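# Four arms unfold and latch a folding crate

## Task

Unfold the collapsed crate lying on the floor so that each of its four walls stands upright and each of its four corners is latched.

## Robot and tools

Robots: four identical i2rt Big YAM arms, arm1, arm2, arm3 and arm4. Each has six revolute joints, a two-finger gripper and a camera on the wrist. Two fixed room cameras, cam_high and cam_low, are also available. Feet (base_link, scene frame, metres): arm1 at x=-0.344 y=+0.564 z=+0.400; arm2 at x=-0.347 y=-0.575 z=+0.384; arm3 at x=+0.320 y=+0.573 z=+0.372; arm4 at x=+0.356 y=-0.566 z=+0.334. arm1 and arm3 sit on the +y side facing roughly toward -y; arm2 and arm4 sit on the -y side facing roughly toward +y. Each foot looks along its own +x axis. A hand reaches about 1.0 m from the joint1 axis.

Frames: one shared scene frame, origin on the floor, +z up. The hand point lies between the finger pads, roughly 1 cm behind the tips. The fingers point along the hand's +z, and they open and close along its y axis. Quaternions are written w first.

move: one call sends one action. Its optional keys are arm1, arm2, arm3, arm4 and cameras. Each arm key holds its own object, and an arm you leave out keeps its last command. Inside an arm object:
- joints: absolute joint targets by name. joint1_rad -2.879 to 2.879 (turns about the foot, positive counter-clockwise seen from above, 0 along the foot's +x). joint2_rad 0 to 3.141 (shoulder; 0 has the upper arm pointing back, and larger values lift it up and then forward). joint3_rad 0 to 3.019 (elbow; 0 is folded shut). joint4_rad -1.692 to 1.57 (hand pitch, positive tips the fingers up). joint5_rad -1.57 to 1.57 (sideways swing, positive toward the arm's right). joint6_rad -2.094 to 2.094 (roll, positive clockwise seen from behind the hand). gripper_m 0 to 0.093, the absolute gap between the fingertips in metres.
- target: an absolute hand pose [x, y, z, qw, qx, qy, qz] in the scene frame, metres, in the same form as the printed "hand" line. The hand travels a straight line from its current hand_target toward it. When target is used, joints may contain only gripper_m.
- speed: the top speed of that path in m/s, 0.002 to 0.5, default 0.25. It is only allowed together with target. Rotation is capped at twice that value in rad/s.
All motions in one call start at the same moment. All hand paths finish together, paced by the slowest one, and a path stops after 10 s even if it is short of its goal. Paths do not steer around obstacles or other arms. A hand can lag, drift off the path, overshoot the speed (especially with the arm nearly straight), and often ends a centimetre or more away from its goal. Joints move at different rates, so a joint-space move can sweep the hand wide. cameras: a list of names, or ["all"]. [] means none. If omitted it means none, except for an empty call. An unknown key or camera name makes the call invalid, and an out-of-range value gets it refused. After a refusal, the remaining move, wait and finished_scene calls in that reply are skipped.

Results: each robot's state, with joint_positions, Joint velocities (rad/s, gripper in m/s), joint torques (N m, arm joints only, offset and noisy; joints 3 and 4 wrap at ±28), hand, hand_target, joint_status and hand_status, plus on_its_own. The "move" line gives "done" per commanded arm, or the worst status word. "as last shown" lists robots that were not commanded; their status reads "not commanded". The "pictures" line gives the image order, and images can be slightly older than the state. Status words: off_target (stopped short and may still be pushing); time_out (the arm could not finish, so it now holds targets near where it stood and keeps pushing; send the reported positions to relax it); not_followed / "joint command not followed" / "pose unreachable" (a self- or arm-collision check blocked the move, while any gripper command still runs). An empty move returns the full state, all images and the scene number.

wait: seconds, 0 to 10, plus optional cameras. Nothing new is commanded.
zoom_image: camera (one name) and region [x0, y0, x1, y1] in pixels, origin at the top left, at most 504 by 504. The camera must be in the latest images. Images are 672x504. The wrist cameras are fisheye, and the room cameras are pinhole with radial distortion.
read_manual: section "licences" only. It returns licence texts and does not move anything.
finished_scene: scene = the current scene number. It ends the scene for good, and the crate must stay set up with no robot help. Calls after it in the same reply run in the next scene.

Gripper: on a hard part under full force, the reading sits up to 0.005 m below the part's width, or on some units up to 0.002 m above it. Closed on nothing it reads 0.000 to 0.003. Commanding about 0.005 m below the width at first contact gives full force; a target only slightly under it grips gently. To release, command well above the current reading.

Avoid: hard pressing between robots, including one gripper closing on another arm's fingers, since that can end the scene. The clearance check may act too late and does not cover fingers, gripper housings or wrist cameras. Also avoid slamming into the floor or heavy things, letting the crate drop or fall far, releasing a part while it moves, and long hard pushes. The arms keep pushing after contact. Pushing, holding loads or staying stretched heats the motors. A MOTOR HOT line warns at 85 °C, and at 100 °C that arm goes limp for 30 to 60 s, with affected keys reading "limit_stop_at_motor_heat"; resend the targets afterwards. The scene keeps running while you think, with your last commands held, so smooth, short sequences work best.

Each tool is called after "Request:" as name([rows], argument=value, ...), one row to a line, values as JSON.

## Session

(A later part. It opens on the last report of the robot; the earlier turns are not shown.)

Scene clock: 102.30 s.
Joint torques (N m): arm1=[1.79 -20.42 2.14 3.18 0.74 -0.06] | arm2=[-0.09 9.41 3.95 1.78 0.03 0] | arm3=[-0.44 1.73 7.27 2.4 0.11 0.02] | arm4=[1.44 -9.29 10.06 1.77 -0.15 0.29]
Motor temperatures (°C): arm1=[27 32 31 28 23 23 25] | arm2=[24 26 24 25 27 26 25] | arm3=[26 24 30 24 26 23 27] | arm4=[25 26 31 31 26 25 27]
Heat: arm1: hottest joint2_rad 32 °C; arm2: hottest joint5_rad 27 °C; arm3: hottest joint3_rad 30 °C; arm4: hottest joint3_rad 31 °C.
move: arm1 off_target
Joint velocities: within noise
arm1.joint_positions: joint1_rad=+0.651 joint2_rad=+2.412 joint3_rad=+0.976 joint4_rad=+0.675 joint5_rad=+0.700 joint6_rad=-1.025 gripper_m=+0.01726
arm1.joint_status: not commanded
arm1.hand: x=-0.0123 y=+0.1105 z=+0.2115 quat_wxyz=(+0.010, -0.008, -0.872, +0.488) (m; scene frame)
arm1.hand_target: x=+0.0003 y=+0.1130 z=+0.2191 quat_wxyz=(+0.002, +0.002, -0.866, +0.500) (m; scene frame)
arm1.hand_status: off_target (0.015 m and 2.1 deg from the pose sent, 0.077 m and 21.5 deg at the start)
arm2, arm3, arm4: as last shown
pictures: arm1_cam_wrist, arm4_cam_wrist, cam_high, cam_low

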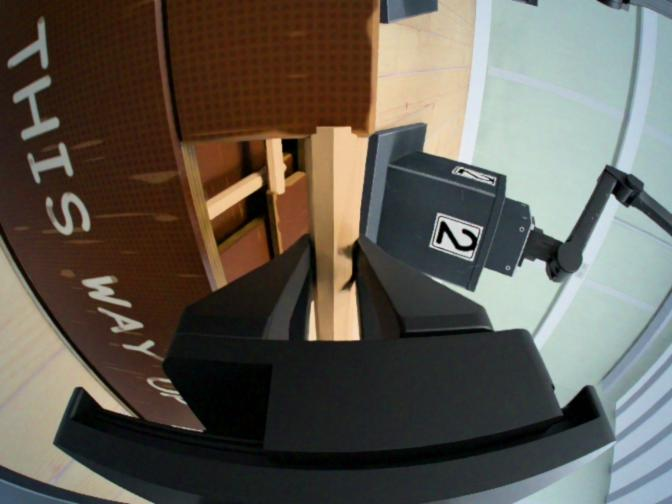

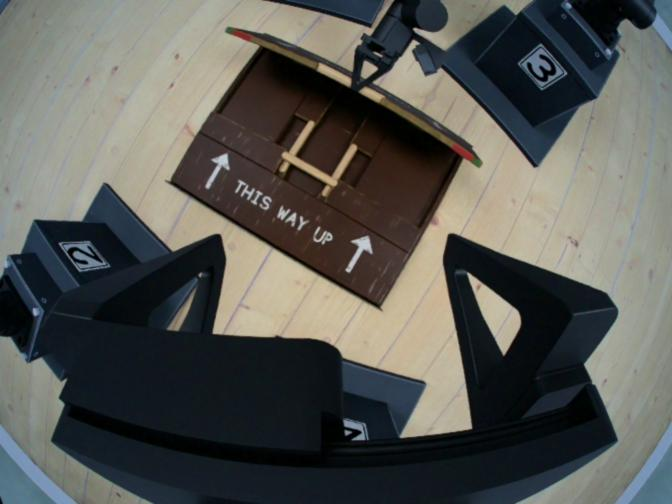

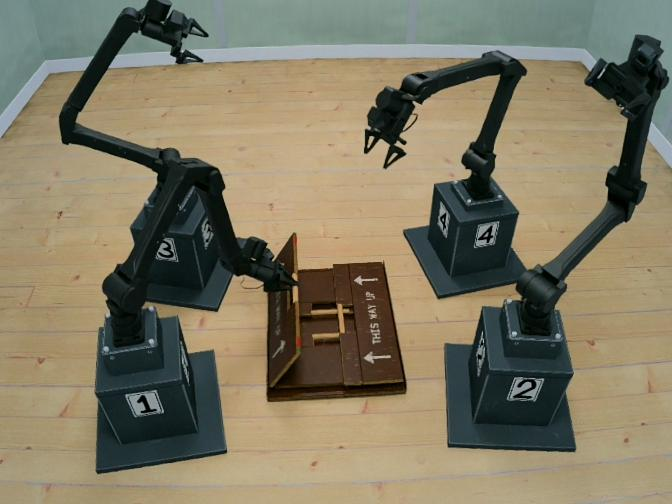

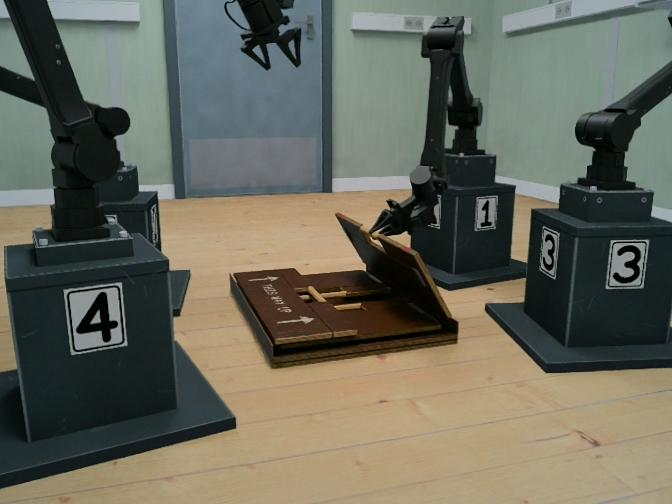

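Request:
move(arm1={"target": [0.0, 0.166, 0.236, 0, 0, 0.793, -0.609], "speed": 0.12}, cameras=["arm1_cam_wrist", "cam_low", "arm4_cam_wrist"])

Request:
zoom_image(camera="arm4_cam_wrist", region=[200, 0, 500, 200])

Request:
zoom_image(camera="cam_low", region=[220, 180, 470, 380])

Scene clock: 105.87 s.
Joint torques (N m): arm1=[2.55 -18.67 0.77 2.95 0.34 -0.06] | arm2=[-0.09 9.47 3.96 1.8 0.03 0] | arm3=[-0.5 2.2 7.16 2.26 0.11 0] | arm4=[1.49 -9.29 10.06 1.77 -0.15 0.29]
Motor temperatures (°C): arm1=[27 32 31 28 23 23 25] | arm2=[24 26 24 25 27 26 25] | arm3=[26 24 30 24 26 23 27] | arm4=[25 27 31 31 26 25 27]
Heat: arm1: hottest joint2_rad 32 °C; arm2: hottest joint5_rad 27 °C; arm3: hottest joint3_rad 30 °C; arm4: hottest joint3_rad 31 °C.
move: arm1 off_target
Joint velocities: within noise
arm1.joint_positions: joint1_rad=+0.769 joint2_rad=+2.518 joint3_rad=+0.893 joint4_rad=+1.146 joint5_rad=+0.933 joint6_rad=-1.176 gripper_m=+0.01726
arm1.joint_status: not commanded
arm1.hand: x=-0.0137 y=+0.1563 z=+0.2336 quat_wxyz=(+0.013, -0.012, -0.796, +0.605) (m; scene frame)
arm1.hand_target: x=-0.0004 y=+0.1645 z=+0.2366 quat_wxyz=(+0.002, +0.001, -0.792, +0.610) (m; scene frame)
arm1.hand_status: off_target (0.017 m and 2.1 deg from the pose sent, 0.062 m and 16.6 deg at the start)
arm2, arm3, arm4: as last shown
pictures: arm1_cam_wrist, arm4_cam_wrist, cam_low

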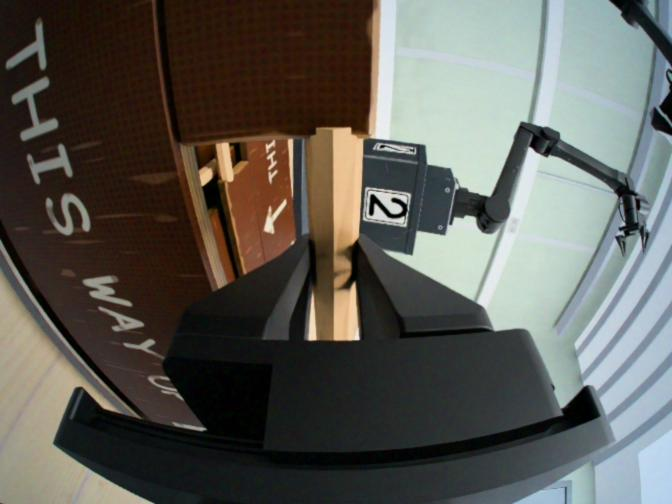

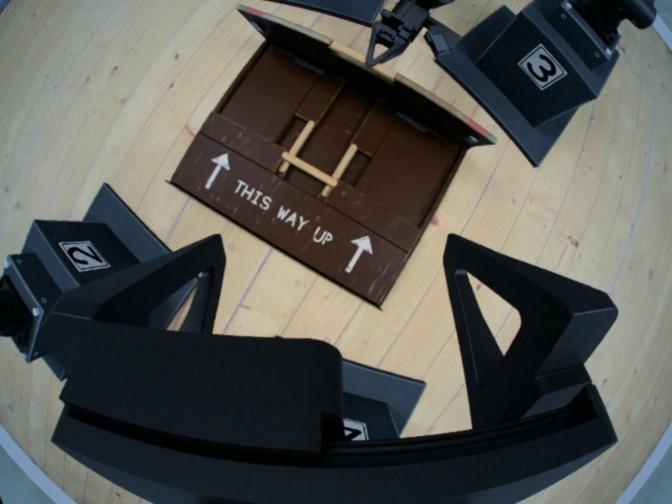

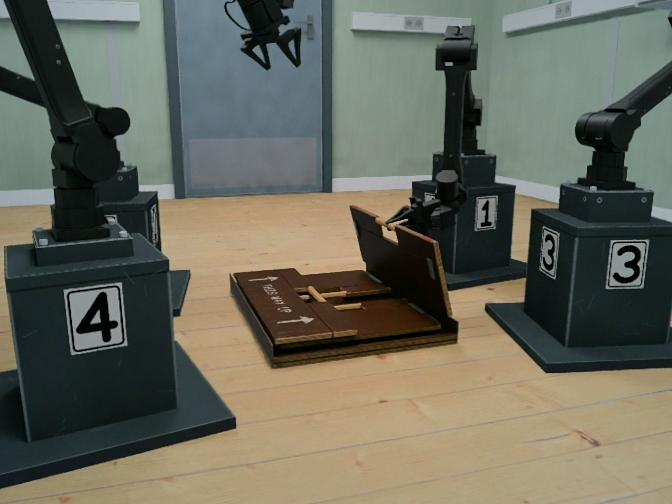

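Scaled by 1.680 from the camera's 672x504 image, which has a finer 960x720 frame.

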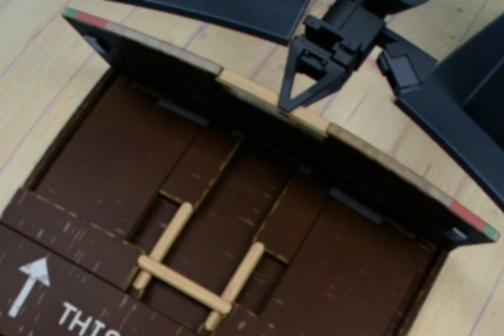

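Scaled by 2.016 from the camera's 672x504 image, which has a finer 960x720 frame.

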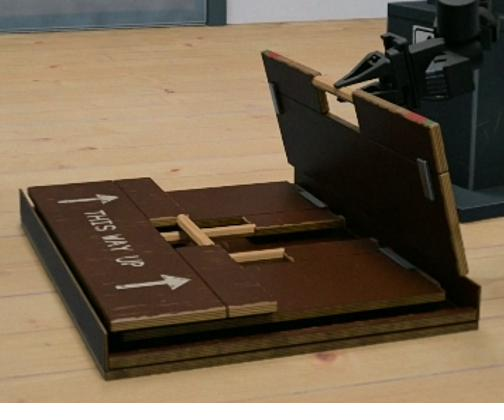

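Request:
move(arm1={"target": [0.0, 0.21, 0.239, 0, 0, 0.749, -0.663], "speed": 0.12}, cameras=["arm1_cam_wrist", "cam_low", "arm4_cam_wrist", "cam_high"])

Request:
zoom_image(camera="arm4_cam_wrist", region=[200, 0, 500, 200])

Request:
zoom_image(camera="cam_low", region=[220, 180, 470, 380])

Request:
zoom_image(camera="cam_high", region=[230, 210, 430, 410])

Scene clock: 109.80 s.
Joint torques (N m): arm1=[2.26 -18.32 -0.53 2.76 0.06 0.07] | arm2=[-0.09 9.41 3.96 1.78 0.02 -0.01] | arm3=[-0.62 1.61 7.15 2.28 0.09 0.02] | arm4=[1.49 -9.29 10.06 1.76 -0.15 0.29]
Motor temperatures (°C): arm1=[27 32 31 28 23 23 25] | arm2=[24 26 24 25 27 26 25] | arm3=[26 24 30 24 26 23 27] | arm4=[25 27 31 31 26 25 27]
Heat: arm1: hottest joint2_rad 32 °C; arm2: hottest joint5_rad 27 °C; arm3: hottest joint3_rad 30 °C; arm4: hottest joint3_rad 31 °C.
move: arm1 off_target
Joint velocities: within noise
arm1.joint_positions: joint1_rad=+0.864 joint2_rad=+2.620 joint3_rad=+0.885 joint4_rad=+1.465 joint5_rad=+1.085 joint6_rad=-1.322 gripper_m=+0.01728
arm1.joint_status: not commanded
arm1.hand: x=-0.0135 y=+0.1947 z=+0.2419 quat_wxyz=(+0.016, -0.020, -0.748, +0.664) (m; scene frame)
arm1.hand_target: x=-0.0002 y=+0.2088 z=+0.2403 quat_wxyz=(+0.002, -0.002, -0.747, +0.665) (m; scene frame)
arm1.hand_status: off_target (0.021 m and 3.0 deg from the pose sent, 0.056 m and 8.9 deg at the start)
arm2, arm3, arm4: as last shown
pictures: arm1_cam_wrist, arm4_cam_wrist, cam_high, cam_low

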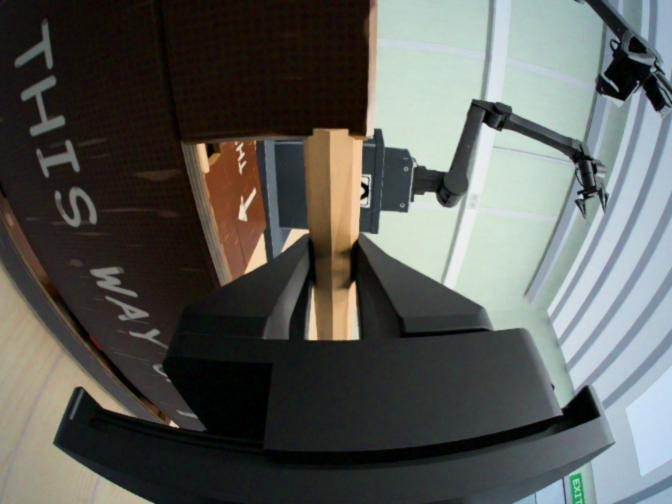

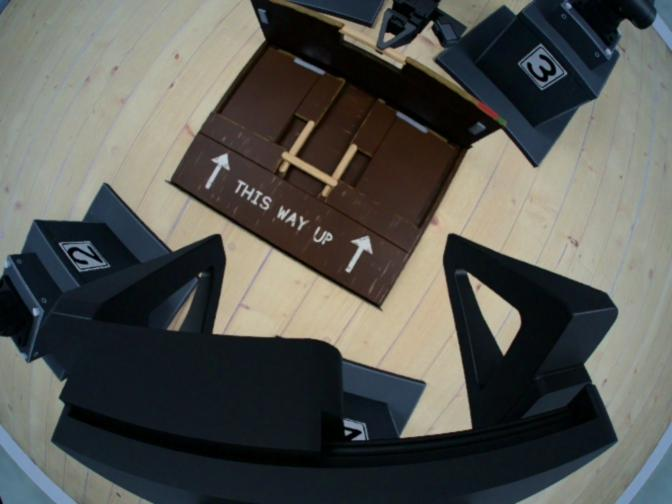

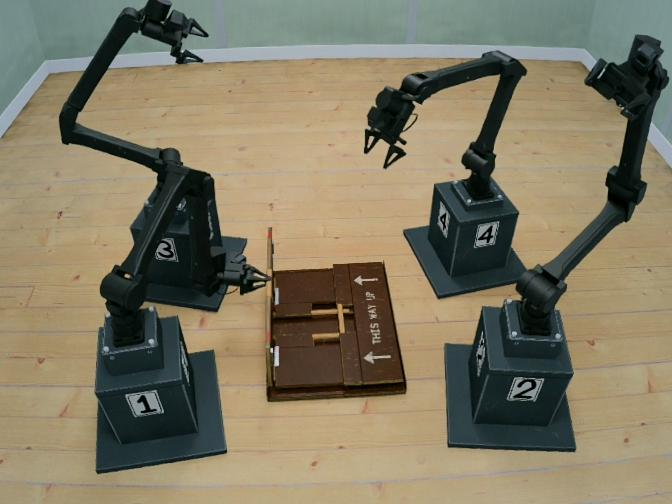

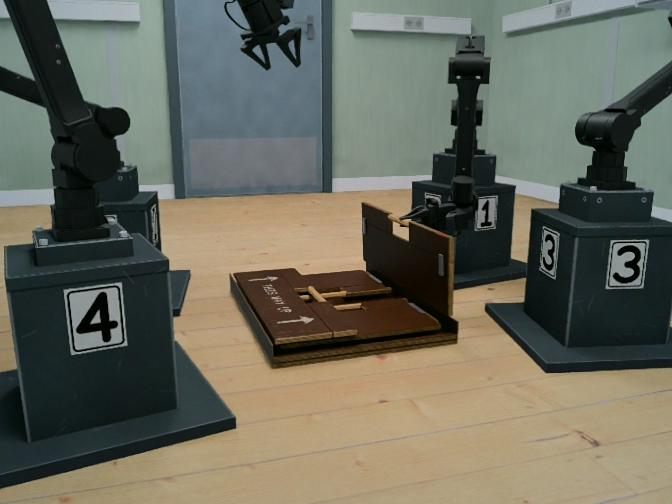

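Scaled by 1.680 from the camera's 672x504 image, which has a finer 960x720 frame.

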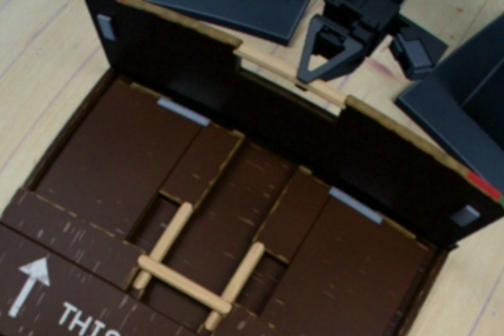

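Scaled by 2.016 from the camera's 672x504 image, which has a finer 960x720 frame.

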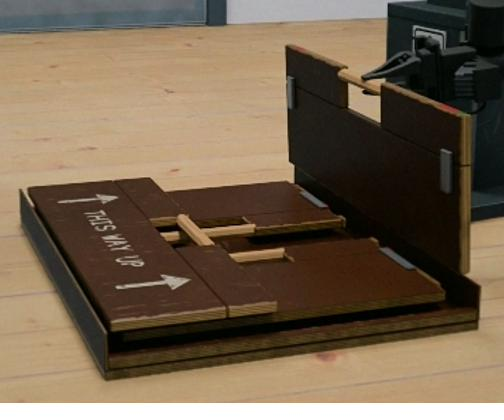

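Scaled by 2.520 from the camera's 672x504 image, which has a finer 960x720 frame.

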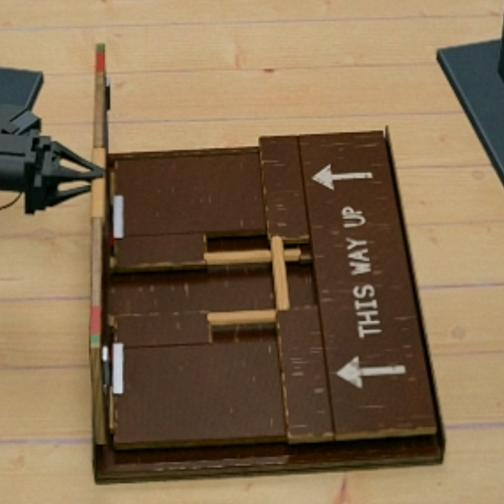

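Request:
move(arm4={"target": [-0.022, -0.026, 0.13, 0, 1, 0, 0], "speed": 0.3, "joints": {"gripper_m": 0.045}}, cameras=["arm4_cam_wrist"])

Scene clock: 115.33 s.
Joint torques (N m): arm1=[3.25 -17.49 -0.49 2.76 0.04 0.03] | arm2=[-0.03 9.47 3.96 1.8 0.03 0] | arm3=[-0.62 1.73 7.3 2.37 0.13 -0.01] | arm4=[2.02 -21.83 10.47 -0.53 -0.08 -0.11]
Motor temperatures (°C): arm1=[27 32 31 28 23 23 26] | arm2=[24 26 24 25 27 26 25] | arm3=[26 24 30 24 26 23 27] | arm4=[25 27 31 31 26 25 27]
Heat: arm1: hottest joint2_rad 32 °C; arm2: hottest joint5_rad 27 °C; arm3: hottest joint3_rad 30 °C; arm4: hottest joint3_rad 31 °C.
move: arm4 off_target
Joint velocities: within noise
arm1, arm2, arm3: as last shown
arm4.joint_positions: joint1_rad=+0.404 joint2_rad=+2.492 joint3_rad=+1.750 joint4_rad=-0.836 joint5_rad=+0.008 joint6_rad=-0.938 gripper_m=+0.04508
arm4.joint_status: all done
arm4.hand: x=-0.0125 y=-0.0377 z=+0.1339 quat_wxyz=(+0.001, +1.000, -0.011, +0.005) (m; scene frame)
arm4.hand_target: x=-0.0201 y=-0.0323 z=+0.1303 quat_wxyz=(-0.002, +1.000, +0.001, +0.005) (m; scene frame)
arm4.hand_status: off_target (0.016 m and 1.4 deg from the pose sent, 0.547 m and 66.0 deg at the start)
pictures: arm4_cam_wrist

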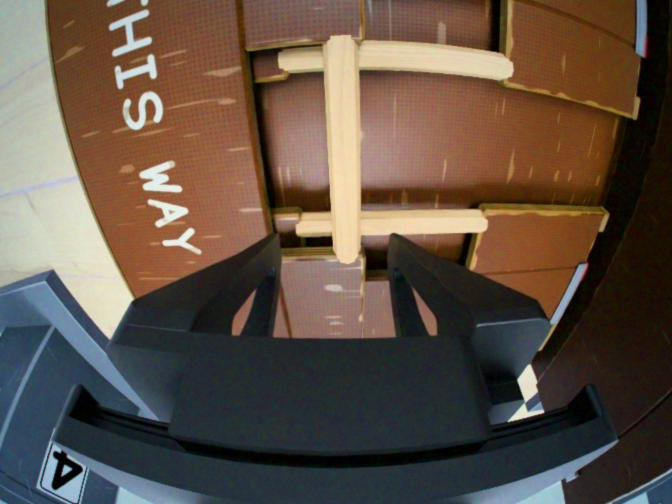

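Request:
move(arm4={"target": [-0.0215, -0.0215, 0.048, 0, 1, 0, 0], "speed": 0.12}, cameras=["arm4_cam_wrist"])

Scene clock: 118.63 s.
Joint torques (N m): arm1=[2.67 -17.79 -0.4 2.85 0.02 0.06] | arm2=[-0.09 9.47 3.97 1.8 0.03 0] | arm3=[-0.67 1.85 7.24 2.29 0.1 0.03] | arm4=[1.32 -22.53 10.02 0.1 -0.23 -0.11]
Motor temperatures (°C): arm1=[27 32 31 28 23 23 26] | arm2=[24 26 24 25 27 26 25] | arm3=[26 24 30 24 26 23 27] | arm4=[25 27 31 31 26 25 27]
Heat: arm1: hottest joint2_rad 32 °C; arm2: hottest joint5_rad 27 °C; arm3: hottest joint3_rad 30 °C; arm4: hottest joint3_rad 31 °C.
move: arm4 off_target
Joint velocities: within noise
arm1, arm2, arm3: as last shown
arm4.joint_positions: joint1_rad=+0.398 joint2_rad=+2.668 joint3_rad=+1.868 joint4_rad=-0.785 joint5_rad=+0.004 joint6_rad=-0.946 gripper_m=+0.04508
arm4.joint_status: not commanded
arm4.hand: x=-0.0144 y=-0.0294 z=+0.0551 quat_wxyz=(+0.005, +1.000, -0.010, +0.006) (m; scene frame)
arm4.hand_target: x=-0.0173 y=-0.0201 z=+0.0480 quat_wxyz=(-0.001, +1.000, -0.003, +0.000) (m; scene frame)
arm4.hand_status: off_target (0.013 m and 1.4 deg from the pose sent, 0.088 m and 1.4 deg at the start)
pictures: arm4_cam_wrist

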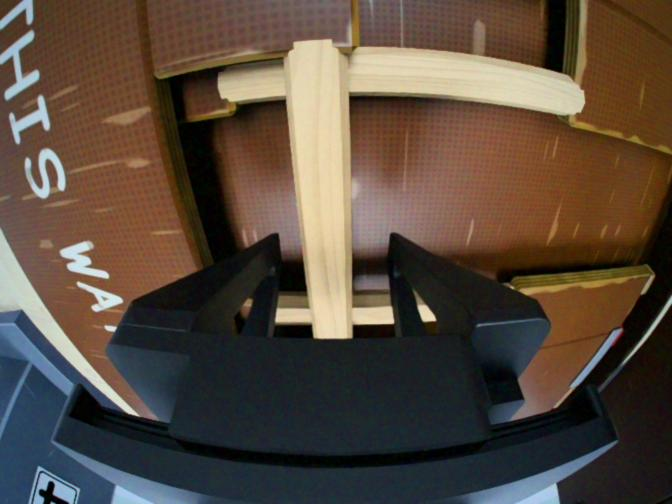

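Request:
move(arm4={"target": [-0.0215, -0.0235, 0.043, 0, 1, 0, 0], "speed": 0.1})

Request:
move(arm4={"joints": {"gripper_m": 0.012}}, cameras=["arm4_cam_wrist"])

Scene clock: 121.47 s.
Joint torques (N m): arm1=[2.78 -17.85 -0.57 2.69 0.01 0.03] | arm2=[-0.03 9.41 3.96 1.78 0.02 0] | arm3=[-0.32 1.73 7.2 2.29 0.13 0.01] | arm4=[2.02 -21.66 10.09 0.29 -0.23 -0.09]
Motor temperatures (°C): arm1=[27 32 31 28 23 23 26] | arm2=[24 26 24 25 27 26 25] | arm3=[26 24 30 24 26 23 27] | arm4=[25 27 31 31 26 25 27]
Heat: arm1: hottest joint2_rad 32 °C; arm2: hottest joint5_rad 27 °C; arm3: hottest joint3_rad 30 °C; arm4: hottest joint3_rad 31 °C.
move: arm4 off_target
Joint velocities: within noise
arm1: as last shown
arm2.joint_positions: joint1_rad=+0.742 joint2_rad=+0.378 joint3_rad=+1.702 joint4_rad=-1.262 joint5_rad=-0.142 joint6_rad=-0.320 gripper_m=+0.09396
arm2.joint_status: not commanded
arm2.hand: x=-0.3865 y=-0.5610 z=+1.1031 quat_wxyz=(-0.397, +0.664, -0.167, -0.611) (m; scene frame)
arm2.hand_target: x=-0.3859 y=-0.5619 z=+1.1085 quat_wxyz=(-0.399, +0.660, -0.165, -0.614) (m; scene frame)
arm2.hand_status: not commanded
arm3.joint_positions: joint1_rad=+0.368 joint2_rad=+0.508 joint3_rad=+1.375 joint4_rad=-1.360 joint5_rad=-0.070 joint6_rad=+0.635 gripper_m=+0.09396
arm3.joint_status: not commanded
arm3.hand: x=+0.3593 y=+0.3880 z=+0.9196 quat_wxyz=(-0.486, -0.725, -0.459, +0.167) (m; scene frame)
arm3.hand_target: x=+0.3588 y=+0.3913 z=+0.9281 quat_wxyz=(-0.494, -0.720, -0.456, +0.170) (m; scene frame)
arm3.hand_status: not commanded
arm4.joint_positions: joint1_rad=+0.398 joint2_rad=+2.668 joint3_rad=+1.868 joint4_rad=-0.782 joint5_rad=+0.002 joint6_rad=-0.946 gripper_m=+0.04508
arm4.joint_status: not commanded
arm4.hand: x=-0.0151 y=-0.0289 z=+0.0551 quat_wxyz=(+0.004, +1.000, -0.010, +0.004) (m; scene frame)
arm4.hand_target: x=-0.0212 y=-0.0240 z=+0.0433 quat_wxyz=(+0.000, +1.000, +0.000, +0.000) (m; scene frame)
arm4.hand_status: off_target (0.015 m and 1.3 deg from the pose sent, 0.015 m and 1.4 deg at the start)
pictures: none

Scene clock: 122.27 s.
Joint torques (N m): arm1=[3.02 -17.67 -0.43 2.91 0.02 0.06] | arm2=[-0.09 9.52 3.97 1.8 0.03 0] | arm3=[-0.62 1.38 7.15 2.48 0.09 0.01] | arm4=[1.9 -21.66 10.09 0.42 -0.11 0.08]
Motor temperatures (°C): arm1=[27 32 31 28 23 23 26] | arm2=[24 26 24 25 27 26 25] | arm3=[26 24 30 24 26 23 27] | arm4=[25 27 31 31 26 25 27]
Heat: arm1: hottest joint2_rad 32 °C; arm2: hottest joint5_rad 27 °C; arm3: hottest joint3_rad 30 °C; arm4: hottest joint3_rad 31 °C.
move: arm4 off_target
Joint velocities: within noise
arm1, arm2, arm3: as last shown
arm4.joint_positions: joint1_rad=+0.399 joint2_rad=+2.668 joint3_rad=+1.868 joint4_rad=-0.787 joint5_rad=-0.007 joint6_rad=-0.969 gripper_m=+0.01703
arm4.joint_status: gripper_m off_target (ended at +0.01705, target +0.01200)
arm4.hand: x=-0.0166 y=-0.0313 z=+0.0551 quat_wxyz=(+0.009, +1.000, +0.002, +0.002) (m; scene frame)
arm4.hand_target: x=-0.0228 y=-0.0252 z=+0.0439 quat_wxyz=(+0.002, +1.000, +0.005, -0.003) (m; scene frame)
arm4.hand_status: not commanded
pictures: arm4_cam_wrist

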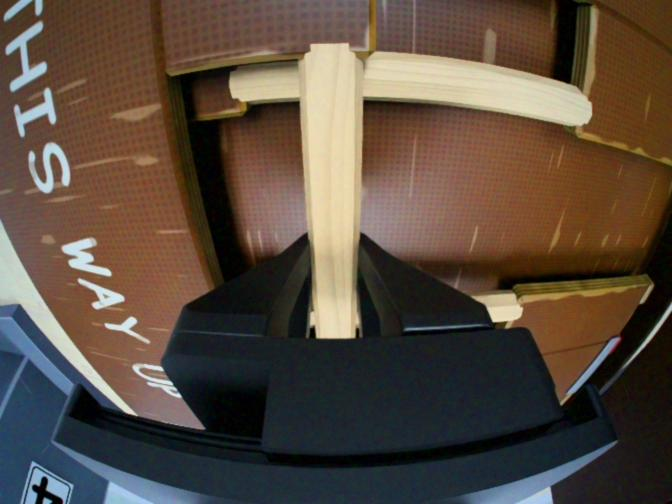

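Request:
move(arm4={"target": [-0.0235, -0.036, 0.118, -0.174, 0.985, 0, 0], "speed": 0.12})

Request:
move(arm4={"target": [-0.0235, -0.067, 0.176, -0.342, 0.940, 0, 0], "speed": 0.12}, cameras=["arm4_cam_wrist", "cam_low"])

Scene clock: 125.60 s.
Joint torques (N m): arm1=[2.9 -17.49 -0.51 2.69 0.03 0.06] | arm2=[-0.09 9.47 3.96 1.8 0.02 -0.01] | arm3=[-0.67 1.79 7.16 2.26 0.13 0.03] | arm4=[2.61 -23.77 5.71 1.14 0.49 0.31]
Motor temperatures (°C): arm1=[27 32 30 28 23 23 26] | arm2=[24 26 24 25 27 26 25] | arm3=[26 24 30 24 26 23 27] | arm4=[25 28 31 31 26 25 27]
Heat: arm1: hottest joint2_rad 32 °C; arm2: hottest joint5_rad 27 °C; arm3: hottest joint3_rad 30 °C; arm4: hottest joint3_rad 31 °C.
move: arm4 off_target
Joint velocities: within noise
arm1, arm2, arm3: as last shown
arm4.joint_positions: joint1_rad=+0.459 joint2_rad=+2.460 joint3_rad=+1.526 joint4_rad=-0.385 joint5_rad=+0.201 joint6_rad=-0.940 gripper_m=+0.01698
arm4.joint_status: not commanded
arm4.hand: x=-0.0164 y=-0.0362 z=+0.1071 quat_wxyz=(-0.160, +0.987, +0.005, +0.004) (m; scene frame)
arm4.hand_target: x=-0.0230 y=-0.0350 z=+0.1166 quat_wxyz=(-0.173, +0.985, +0.000, +0.000) (m; scene frame)
arm4.hand_status: off_target (0.013 m and 1.8 deg from the pose sent, 0.063 m and 21.0 deg at the start)
pictures: none

Scene clock: 127.73 s.
Joint torques (N m): arm1=[2.9 -17.49 -0.35 2.81 0.04 0.04] | arm2=[-0.09 9.41 3.96 1.78 0.03 0] | arm3=[-0.62 1.67 7.3 2.4 0.11 0.01] | arm4=[2.9 -21.07 5.08 1.78 0.62 0.18]
Motor temperatures (°C): arm1=[27 32 30 28 23 23 26] | arm2=[24 26 24 25 27 26 25] | arm3=[26 24 30 24 26 23 27] | arm4=[25 28 31 31 26 25 27]
Heat: arm1: hottest joint2_rad 32 °C; arm2: hottest joint5_rad 27 °C; arm3: hottest joint3_rad 30 °C; arm4: hottest joint3_rad 31 °C.
move: arm4 off_target
Joint velocities: within noise
arm1, arm2, arm3: as last shown
arm4.joint_positions: joint1_rad=+0.553 joint2_rad=+2.297 joint3_rad=+1.227 joint4_rad=+0.017 joint5_rad=+0.455 joint6_rad=-0.932 gripper_m=+0.01694
arm4.joint_status: not commanded
arm4.hand: x=-0.0166 y=-0.0631 z=+0.1677 quat_wxyz=(-0.331, +0.944, +0.000, +0.006) (m; scene frame)
arm4.hand_target: x=-0.0242 y=-0.0654 z=+0.1766 quat_wxyz=(-0.343, +0.939, +0.001, +0.001) (m; scene frame)
arm4.hand_status: off_target (0.011 m and 1.5 deg from the pose sent, 0.076 m and 21.6 deg at the start)
pictures: arm4_cam_wrist, cam_low

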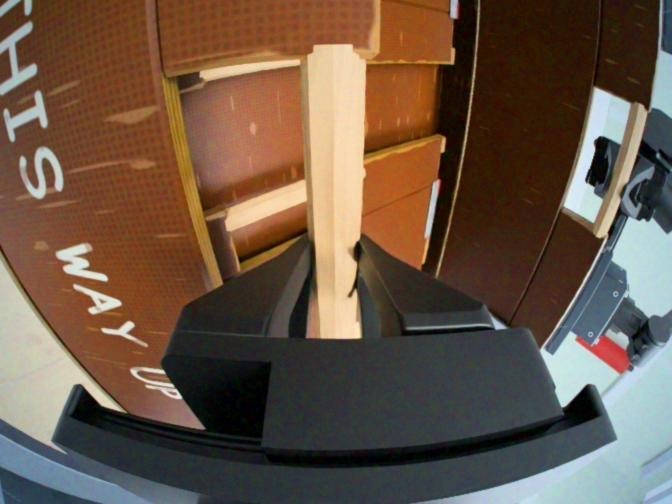

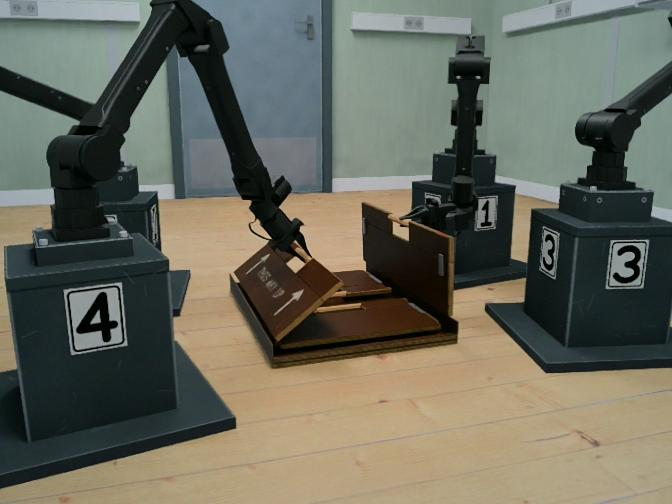

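Request:
move(arm4={"target": [-0.022, -0.117, 0.219, -0.5, 0.866, 0, 0], "speed": 0.12})

Request:
move(arm4={"target": [-0.022, -0.169, 0.236, -0.609, 0.793, 0, 0], "speed": 0.12})

Request:
move(arm4={"target": [-0.022, -0.213, 0.239, -0.663, 0.749, 0, 0], "speed": 0.12}, cameras=["arm4_cam_wrist", "cam_low", "cam_high", "arm3_cam_wrist"])

Scene clock: 131.47 s.
Joint torques (N m): arm1=[2.78 -17.03 -0.53 3.02 0.01 0.06] | arm2=[-0.03 9.41 3.96 1.8 0.03 0] | arm3=[-0.56 1.79 7.23 2.33 0.13 0.03] | arm4=[3.02 -18.14 4.12 2.15 0.6 0.04]
Motor temperatures (°C): arm1=[27 32 30 28 23 23 26] | arm2=[24 26 24 25 27 26 25] | arm3=[26 24 30 24 26 23 27] | arm4=[25 28 30 31 26 25 27]
Heat: arm1: hottest joint2_rad 32 °C; arm2: hottest joint5_rad 27 °C; arm3: hottest joint3_rad 30 °C; arm4: hottest joint4_rad 31 °C.
move: arm4 off_target
Joint velocities: within noise
arm1, arm2, arm3: as last shown
arm4.joint_positions: joint1_rad=+0.677 joint2_rad=+2.246 joint3_rad=+0.991 joint4_rad=+0.485 joint5_rad=+0.737 joint6_rad=-0.995 gripper_m=+0.01691
arm4.joint_status: not commanded
arm4.hand: x=-0.0150 y=-0.1108 z=+0.2133 quat_wxyz=(-0.492, +0.871, -0.007, +0.005) (m; scene frame)
arm4.hand_target: x=-0.0218 y=-0.1154 z=+0.2187 quat_wxyz=(-0.500, +0.866, +0.000, +0.002) (m; scene frame)
arm4.hand_status: off_target (0.011 m and 1.4 deg from the pose sent, 0.075 m and 21.4 deg at the start)
pictures: none

Scene clock: 133.43 s.
Joint torques (N m): arm1=[3.25 -17.55 -0.36 2.74 -0.02 0.06] | arm2=[-0.09 9.41 3.96 1.78 0.03 0] | arm3=[-0.38 1.61 7.24 2.33 0.11 0] | arm4=[3.49 -15.85 3.02 2.54 0.32 -0.05]
Motor temperatures (°C): arm1=[27 32 30 28 23 23 26] | arm2=[24 26 24 25 27 26 25] | arm3=[26 24 30 24 26 23 27] | arm4=[25 28 30 31 27 25 27]
Heat: arm1: hottest joint2_rad 32 °C; arm2: hottest joint5_rad 27 °C; arm3: hottest joint3_rad 30 °C; arm4: hottest joint4_rad 31 °C.
move: arm4 off_target
Joint velocities: within noise
arm1.joint_positions: joint1_rad=+0.864 joint2_rad=+2.620 joint3_rad=+0.885 joint4_rad=+1.465 joint5_rad=+1.085 joint6_rad=-1.322 gripper_m=+0.01728
arm1.joint_status: not commanded
arm1.hand: x=-0.0135 y=+0.1947 z=+0.2419 quat_wxyz=(+0.016, -0.020, -0.748, +0.664) (m; scene frame)
arm1.hand_target: x=-0.0002 y=+0.2088 z=+0.2403 quat_wxyz=(+0.002, -0.002, -0.747, +0.665) (m; scene frame)
arm1.hand_status: not commanded
arm2, arm3: as last shown
arm4.joint_positions: joint1_rad=+0.797 joint2_rad=+2.315 joint3_rad=+0.874 joint4_rad=+0.949 joint5_rad=+0.970 joint6_rad=-1.150 gripper_m=+0.01691
arm4.joint_status: not commanded
arm4.hand: x=-0.0138 y=-0.1605 z=+0.2371 quat_wxyz=(-0.605, +0.796, -0.011, +0.005) (m; scene frame)
arm4.hand_target: x=-0.0223 y=-0.1683 z=+0.2372 quat_wxyz=(-0.610, +0.792, +0.000, +0.001) (m; scene frame)
arm4.hand_status: off_target (0.012 m and 1.5 deg from the pose sent, 0.063 m and 16.1 deg at the start)
pictures: none

Scene clock: 134.93 s.
Joint torques (N m): arm1=[3.31 -17.49 -0.57 2.77 0.04 -0.02] | arm2=[-0.09 9.41 3.97 1.78 0.03 0] | arm3=[-0.38 1.96 7.16 2.41 0.11 0] | arm4=[4.13 -15.21 1.51 2.37 -0.11 0.01]
Motor temperatures (°C): arm1=[27 32 30 28 23 23 26] | arm2=[24 26 24 25 27 26 25] | arm3=[26 24 30 24 26 23 27] | arm4=[25 28 30 31 26 25 27]
Heat: arm1: hottest joint2_rad 32 °C; arm2: hottest joint5_rad 27 °C; arm3: hottest joint3_rad 30 °C; arm4: hottest joint4_rad 31 °C.
move: arm4 off_target
Joint velocities: within noise
arm1, arm2, arm3: as last shown
arm4.joint_positions: joint1_rad=+0.886 joint2_rad=+2.412 joint3_rad=+0.848 joint4_rad=+1.290 joint5_rad=+1.122 joint6_rad=-1.311 gripper_m=+0.01693
arm4.joint_status: not commanded
arm4.hand: x=-0.0123 y=-0.1987 z=+0.2441 quat_wxyz=(-0.664, +0.747, -0.021, +0.010) (m; scene frame)
arm4.hand_target: x=-0.0211 y=-0.2115 z=+0.2403 quat_wxyz=(-0.665, +0.747, -0.003, +0.003) (m; scene frame)
arm4.hand_status: off_target (0.018 m and 2.7 deg from the pose sent, 0.053 m and 8.6 deg at the start)
pictures: arm3_cam_wrist, arm4_cam_wrist, cam_high, cam_low

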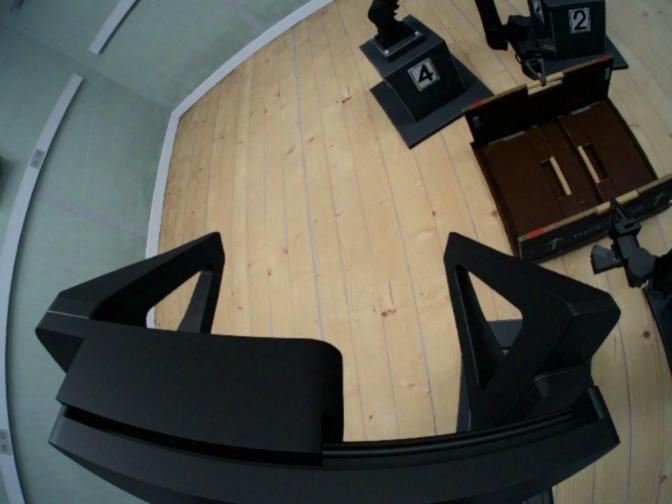

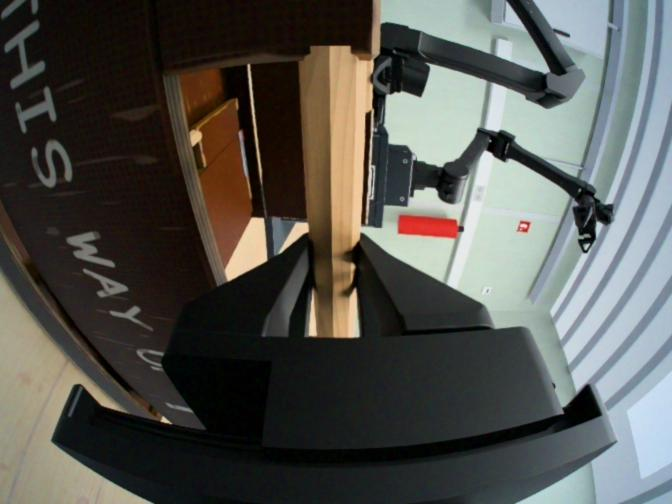

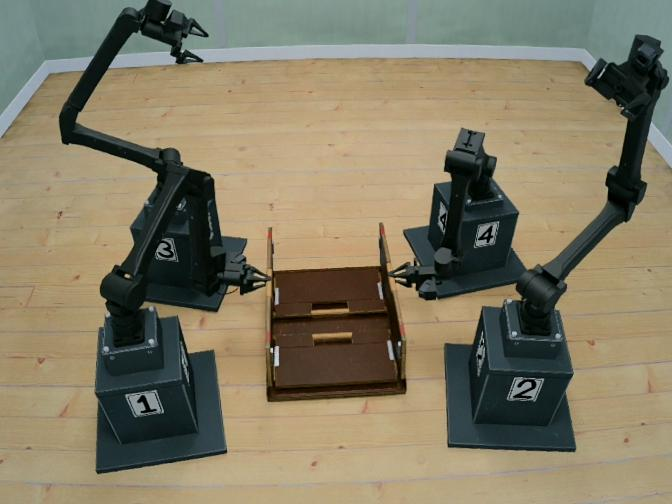

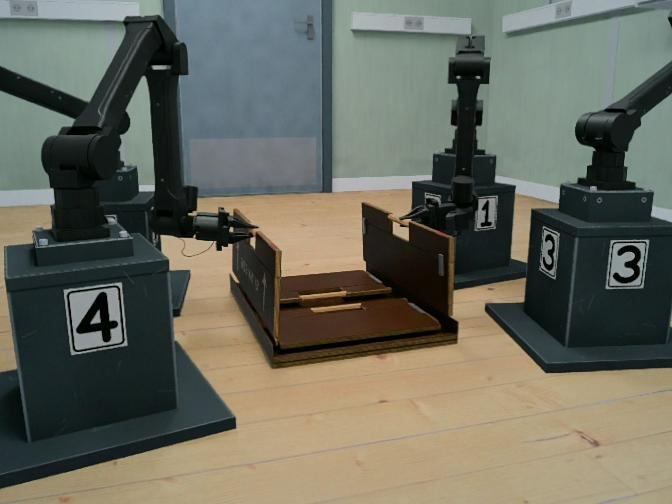

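Request:
move(arm2={"joints": {"joint1_rad": -0.309, "joint2_rad": 2.15, "joint3_rad": 1.724, "joint4_rad": -0.9, "joint5_rad": 0, "joint6_rad": -0.447, "gripper_m": 0.045}}, cameras=["arm2_cam_wrist", "cam_high"])

Scene clock: 150.53 s.
Joint torques (N m): arm1=[3.02 -17.85 -0.47 2.85 0.02 0.09] | arm2=[-0.03 -23.36 8.91 0.54 -0.03 -0.12] | arm3=[-0.67 1.67 7.06 2.29 0.12 -0.01] | arm4=[4.13 -15.15 1.51 2.37 -0.1 0.01]
Motor temperatures (°C): arm1=[27 32 30 28 23 23 26] | arm2=[24 26 24 25 27 26 25] | arm3=[26 24 30 24 26 23 27] | arm4=[25 28 29 31 26 25 28]
Heat: arm1: hottest joint2_rad 32 °C; arm2: hottest joint5_rad 27 °C; arm3: hottest joint3_rad 30 °C; arm4: hottest joint4_rad 31 °C.
move: arm2 done
Joint velocities: within noise
arm1, arm3, arm4: as last shown
arm2.joint_positions: joint1_rad=-0.299 joint2_rad=+2.160 joint3_rad=+1.694 joint4_rad=-0.900 joint5_rad=+0.008 joint6_rad=-0.438 gripper_m=+0.04513
arm2.joint_status: all done
arm2.hand: x=-0.0578 y=+0.0411 z=+0.3775 quat_wxyz=(-0.098, +0.704, -0.703, -0.031) (m; scene frame)
arm2.hand_target: x=-0.0519 y=+0.0514 z=+0.3881 quat_wxyz=(-0.111, +0.705, -0.699, -0.035) (m; scene frame)
arm2.hand_status: not commanded
pictures: arm2_cam_wrist, cam_high

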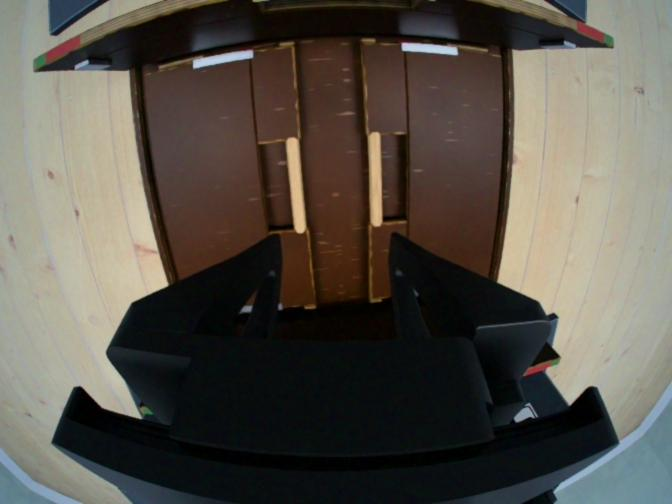

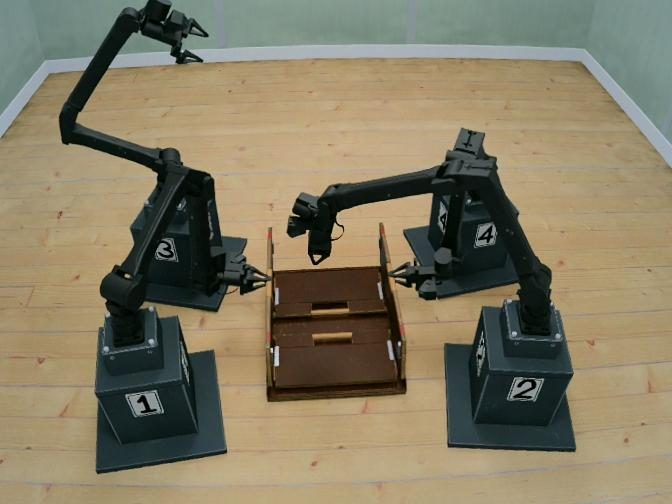

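Request:
move(arm2={"target": [-0.075, -0.01, 0.115, 0, 0.7071, -0.7071, 0], "speed": 0.25}, cameras=["arm2_cam_wrist"])

Scene clock: 156.33 s.
Joint torques (N m): arm1=[2.73 -17.61 -0.34 2.73 0.02 0.1] | arm2=[-0.79 -24.94 6.76 0.59 -0.15 -0.13] | arm3=[-0.56 1.38 7.23 2.26 0.12 -0.01] | arm4=[4.07 -15.21 1.51 2.37 -0.1 0.01]
Motor temperatures (°C): arm1=[27 32 29 28 23 23 26] | arm2=[24 27 25 25 27 26 25] | arm3=[26 24 30 24 26 23 27] | arm4=[25 29 29 31 26 25 28]
Heat: arm1: hottest joint2_rad 32 °C; arm2: hottest joint2_rad 27 °C; arm3: hottest joint3_rad 30 °C; arm4: hottest joint4_rad 31 °C.
move: arm2 off_target
Joint velocities: within noise
arm1, arm4: as last shown
arm2.joint_positions: joint1_rad=-0.305 joint2_rad=+2.590 joint3_rad=+1.677 joint4_rad=-0.706 joint5_rad=+0.002 joint6_rad=-0.438 gripper_m=+0.04513
arm2.joint_status: not commanded
arm2.hand: x=-0.0885 y=-0.0315 z=+0.1057 quat_wxyz=(+0.022, +0.706, -0.708, +0.009) (m; scene frame)
arm2.hand_target: x=-0.0748 y=-0.0134 z=+0.1175 quat_wxyz=(+0.000, +0.706, -0.708, +0.000) (m; scene frame)
arm2.hand_status: off_target (0.027 m and 2.7 deg from the pose sent, 0.268 m and 11.8 deg at the start)
arm3.joint_positions: joint1_rad=+0.368 joint2_rad=+0.508 joint3_rad=+1.375 joint4_rad=-1.360 joint5_rad=-0.070 joint6_rad=+0.635 gripper_m=+0.09396
arm3.joint_status: not commanded
arm3.hand: x=+0.3593 y=+0.3880 z=+0.9196 quat_wxyz=(-0.486, -0.725, -0.459, +0.167) (m; scene frame)
arm3.hand_target: x=+0.3588 y=+0.3913 z=+0.9281 quat_wxyz=(-0.494, -0.720, -0.456, +0.170) (m; scene frame)
arm3.hand_status: not commanded
pictures: arm2_cam_wrist

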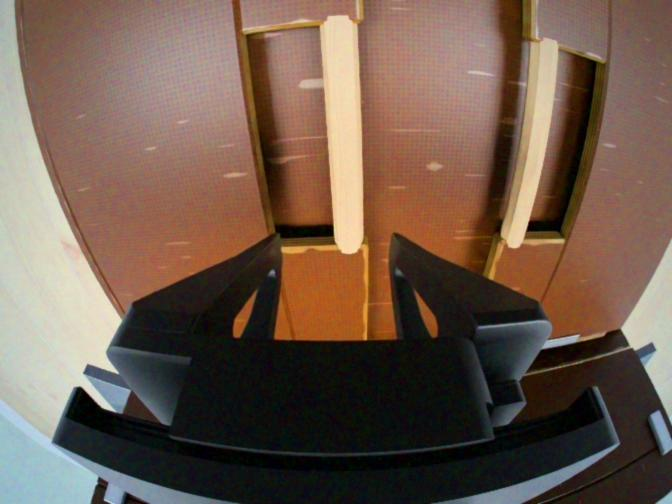

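Request:
move(arm2={"target": [-0.071, 0.012, 0.068, 0, 0.7071, -0.7071, 0], "speed": 0.15}, cameras=["arm2_cam_wrist"])

Scene clock: 161.50 s.
Joint torques (N m): arm1=[2.84 -16.79 -0.31 2.81 0.05 0.07] | arm2=[0.26 -25.05 7.08 -0.08 -0.14 -0.03] | arm3=[-0.5 1.96 7.12 2.39 0.14 0.01] | arm4=[4.13 -15.15 1.52 2.37 -0.1 0.01]
Motor temperatures (°C): arm1=[27 32 29 28 23 23 26] | arm2=[24 28 25 25 27 26 25] | arm3=[26 24 30 24 26 23 27] | arm4=[25 29 29 31 26 25 28]
Heat: arm1: hottest joint2_rad 32 °C; arm2: hottest joint2_rad 28 °C; arm3: hottest joint3_rad 30 °C; arm4: hottest joint4_rad 31 °C.
move: arm2 off_target
Joint velocities: within noise
arm1, arm3, arm4: as last shown
arm2.joint_positions: joint1_rad=-0.305 joint2_rad=+2.733 joint3_rad=+1.849 joint4_rad=-0.709 joint5_rad=+0.002 joint6_rad=-0.438 gripper_m=+0.04513
arm2.joint_status: not commanded
arm2.hand: x=-0.0750 y=-0.0030 z=+0.0601 quat_wxyz=(+0.010, +0.706, -0.708, +0.005) (m; scene frame)
arm2.hand_target: x=-0.0711 y=+0.0119 z=+0.0680 quat_wxyz=(-0.001, +0.707, -0.707, +0.000) (m; scene frame)
arm2.hand_status: off_target (0.017 m and 1.3 deg from the pose sent, 0.060 m and 2.7 deg at the start)
pictures: arm2_cam_wrist

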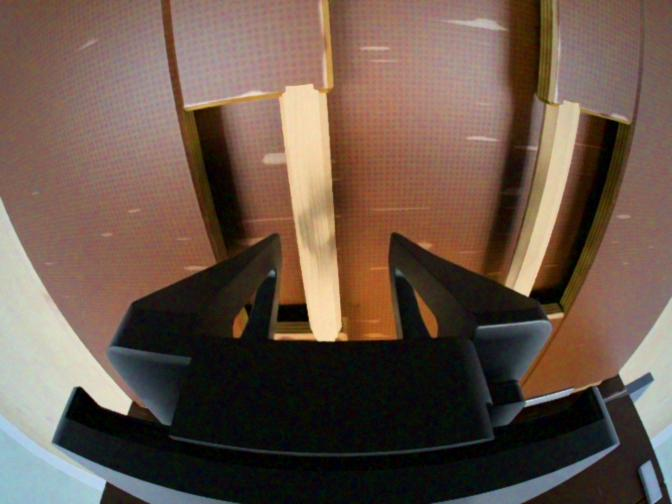

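Request:
move(arm2={"target": [-0.077, 0.008, 0.049, 0, 0.7071, -0.7071, 0], "speed": 0.1}, cameras=["arm2_cam_wrist", "cam_low"])

Request:
zoom_image(camera="cam_low", region=[220, 180, 470, 380])

Scene clock: 164.30 s.
Joint torques (N m): arm1=[3.14 -17.38 -0.46 2.82 0.03 0.05] | arm2=[0.67 -24.64 6.86 0.72 -0.15 0.03] | arm3=[-0.56 1.67 7.13 2.25 0.12 0.03] | arm4=[4.13 -15.15 1.51 2.37 -0.1 0.01]
Motor temperatures (°C): arm1=[27 32 29 28 23 23 26] | arm2=[24 28 25 25 27 26 25] | arm3=[26 24 30 24 26 23 27] | arm4=[25 29 29 31 26 25 28]
Heat: arm1: hottest joint2_rad 32 °C; arm2: hottest joint2_rad 28 °C; arm3: hottest joint3_rad 30 °C; arm4: hottest joint4_rad 31 °C.
move: arm2 off_target
Joint velocities: within noise
arm1, arm3, arm4: as last shown
arm2.joint_positions: joint1_rad=-0.305 joint2_rad=+2.754 joint3_rad=+1.849 joint4_rad=-0.703 joint5_rad=+0.002 joint6_rad=-0.438 gripper_m=+0.04513
arm2.joint_status: not commanded
arm2.hand: x=-0.0785 y=-0.0105 z=+0.0470 quat_wxyz=(+0.017, +0.706, -0.708, +0.008) (m; scene frame)
arm2.hand_target: x=-0.0766 y=+0.0073 z=+0.0498 quat_wxyz=(+0.000, +0.707, -0.707, +0.000) (m; scene frame)
arm2.hand_status: off_target (0.019 m and 2.1 deg from the pose sent, 0.016 m and 1.3 deg at the start)
pictures: arm2_cam_wrist, cam_low

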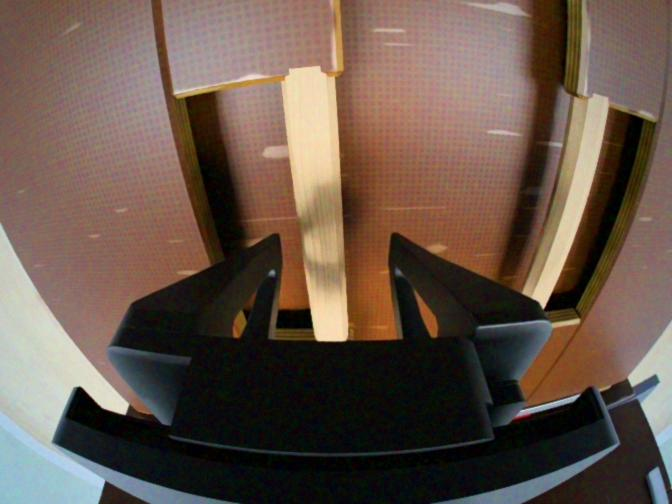

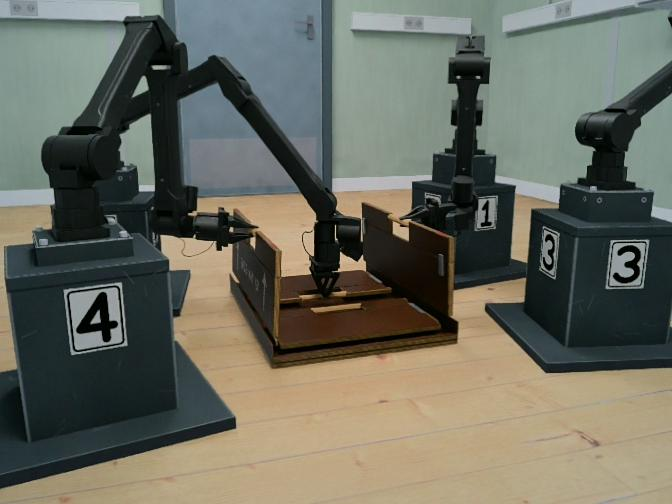

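Scaled by 2.016 from the camera's 672x504 image, which has a finer 960x720 frame.

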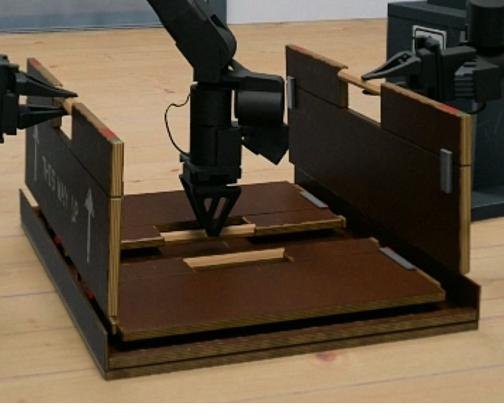

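Request:
move(arm2={"target": [-0.085, 0.008, 0.041, 0, 0.7071, -0.7071, 0], "speed": 0.1})

Request:
move(arm2={"joints": {"gripper_m": 0.012}}, cameras=["arm2_cam_wrist"])

Scene clock: 167.10 s.
Joint torques (N m): arm1=[2.96 -18.02 -0.4 2.77 0.06 0.04] | arm2=[0.26 -23.94 6.72 0.7 -0.13 0.07] | arm3=[-0.79 1.79 7.17 2.33 0.12 0.03] | arm4=[4.13 -15.15 1.51 2.37 -0.1 0.01]
Motor temperatures (°C): arm1=[27 32 29 28 23 23 26] | arm2=[24 28 25 25 27 26 25] | arm3=[26 24 30 24 26 23 27] | arm4=[25 29 28 31 26 25 28]
Heat: arm1: hottest joint2_rad 32 °C; arm2: hottest joint2_rad 28 °C; arm3: hottest joint3_rad 30 °C; arm4: hottest joint4_rad 31 °C.
move: arm2 off_target
Joint velocities: within noise
arm1, arm3, arm4: as last shown
arm2.joint_positions: joint1_rad=-0.286 joint2_rad=+2.765 joint3_rad=+1.849 joint4_rad=-0.688 joint5_rad=+0.002 joint6_rad=-0.432 gripper_m=+0.04513
arm2.joint_status: not commanded
arm2.hand: x=-0.0903 y=-0.0065 z=+0.0404 quat_wxyz=(+0.015, +0.711, -0.703, +0.007) (m; scene frame)
arm2.hand_target: x=-0.0882 y=+0.0085 z=+0.0408 quat_wxyz=(+0.000, +0.710, -0.704, +0.000) (m; scene frame)
arm2.hand_status: off_target (0.015 m and 1.9 deg from the pose sent, 0.021 m and 2.1 deg at the start)
pictures: none

Scene clock: 167.87 s.
Joint torques (N m): arm1=[3.08 -17.61 -0.4 2.82 0.02 0.03] | arm2=[0.67 -24.06 6.61 0.54 -0.11 0.06] | arm3=[-0.5 1.55 7.27 2.35 0.11 -0.01] | arm4=[4.13 -15.09 1.51 2.37 -0.1 0.01]
Motor temperatures (°C): arm1=[27 32 29 28 23 23 26] | arm2=[24 28 25 25 27 26 25] | arm3=[26 24 30 24 26 23 27] | arm4=[25 29 28 31 26 25 28]
Heat: arm1: hottest joint2_rad 32 °C; arm2: hottest joint2_rad 28 °C; arm3: hottest joint3_rad 30 °C; arm4: hottest joint4_rad 31 °C.
move: arm2 off_target
Joint velocities: within noise
arm1, arm3, arm4: as last shown
arm2.joint_positions: joint1_rad=-0.295 joint2_rad=+2.765 joint3_rad=+1.851 joint4_rad=-0.683 joint5_rad=+0.001 joint6_rad=-0.432 gripper_m=+0.01627
arm2.joint_status: gripper_m off_target (ended at +0.01630, target +0.01200)
arm2.hand: x=-0.0845 y=-0.0069 z=+0.0407 quat_wxyz=(+0.012, +0.707, -0.707, +0.005) (m; scene frame)
arm2.hand_target: x=-0.0844 y=+0.0070 z=+0.0411 quat_wxyz=(+0.000, +0.707, -0.707, +0.000) (m; scene frame)
arm2.hand_status: not commanded
pictures: arm2_cam_wrist

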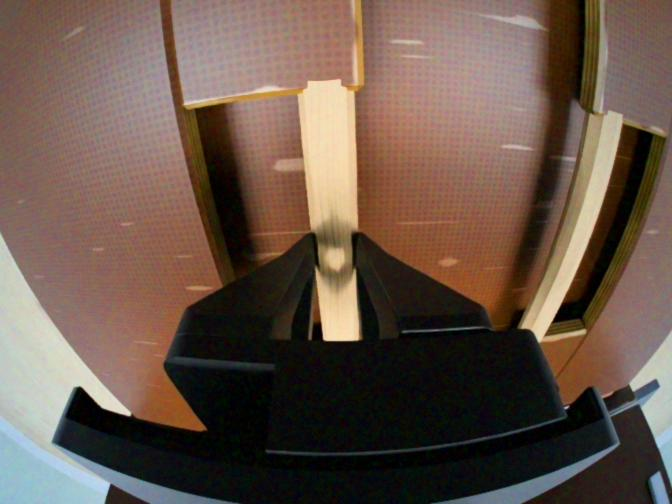

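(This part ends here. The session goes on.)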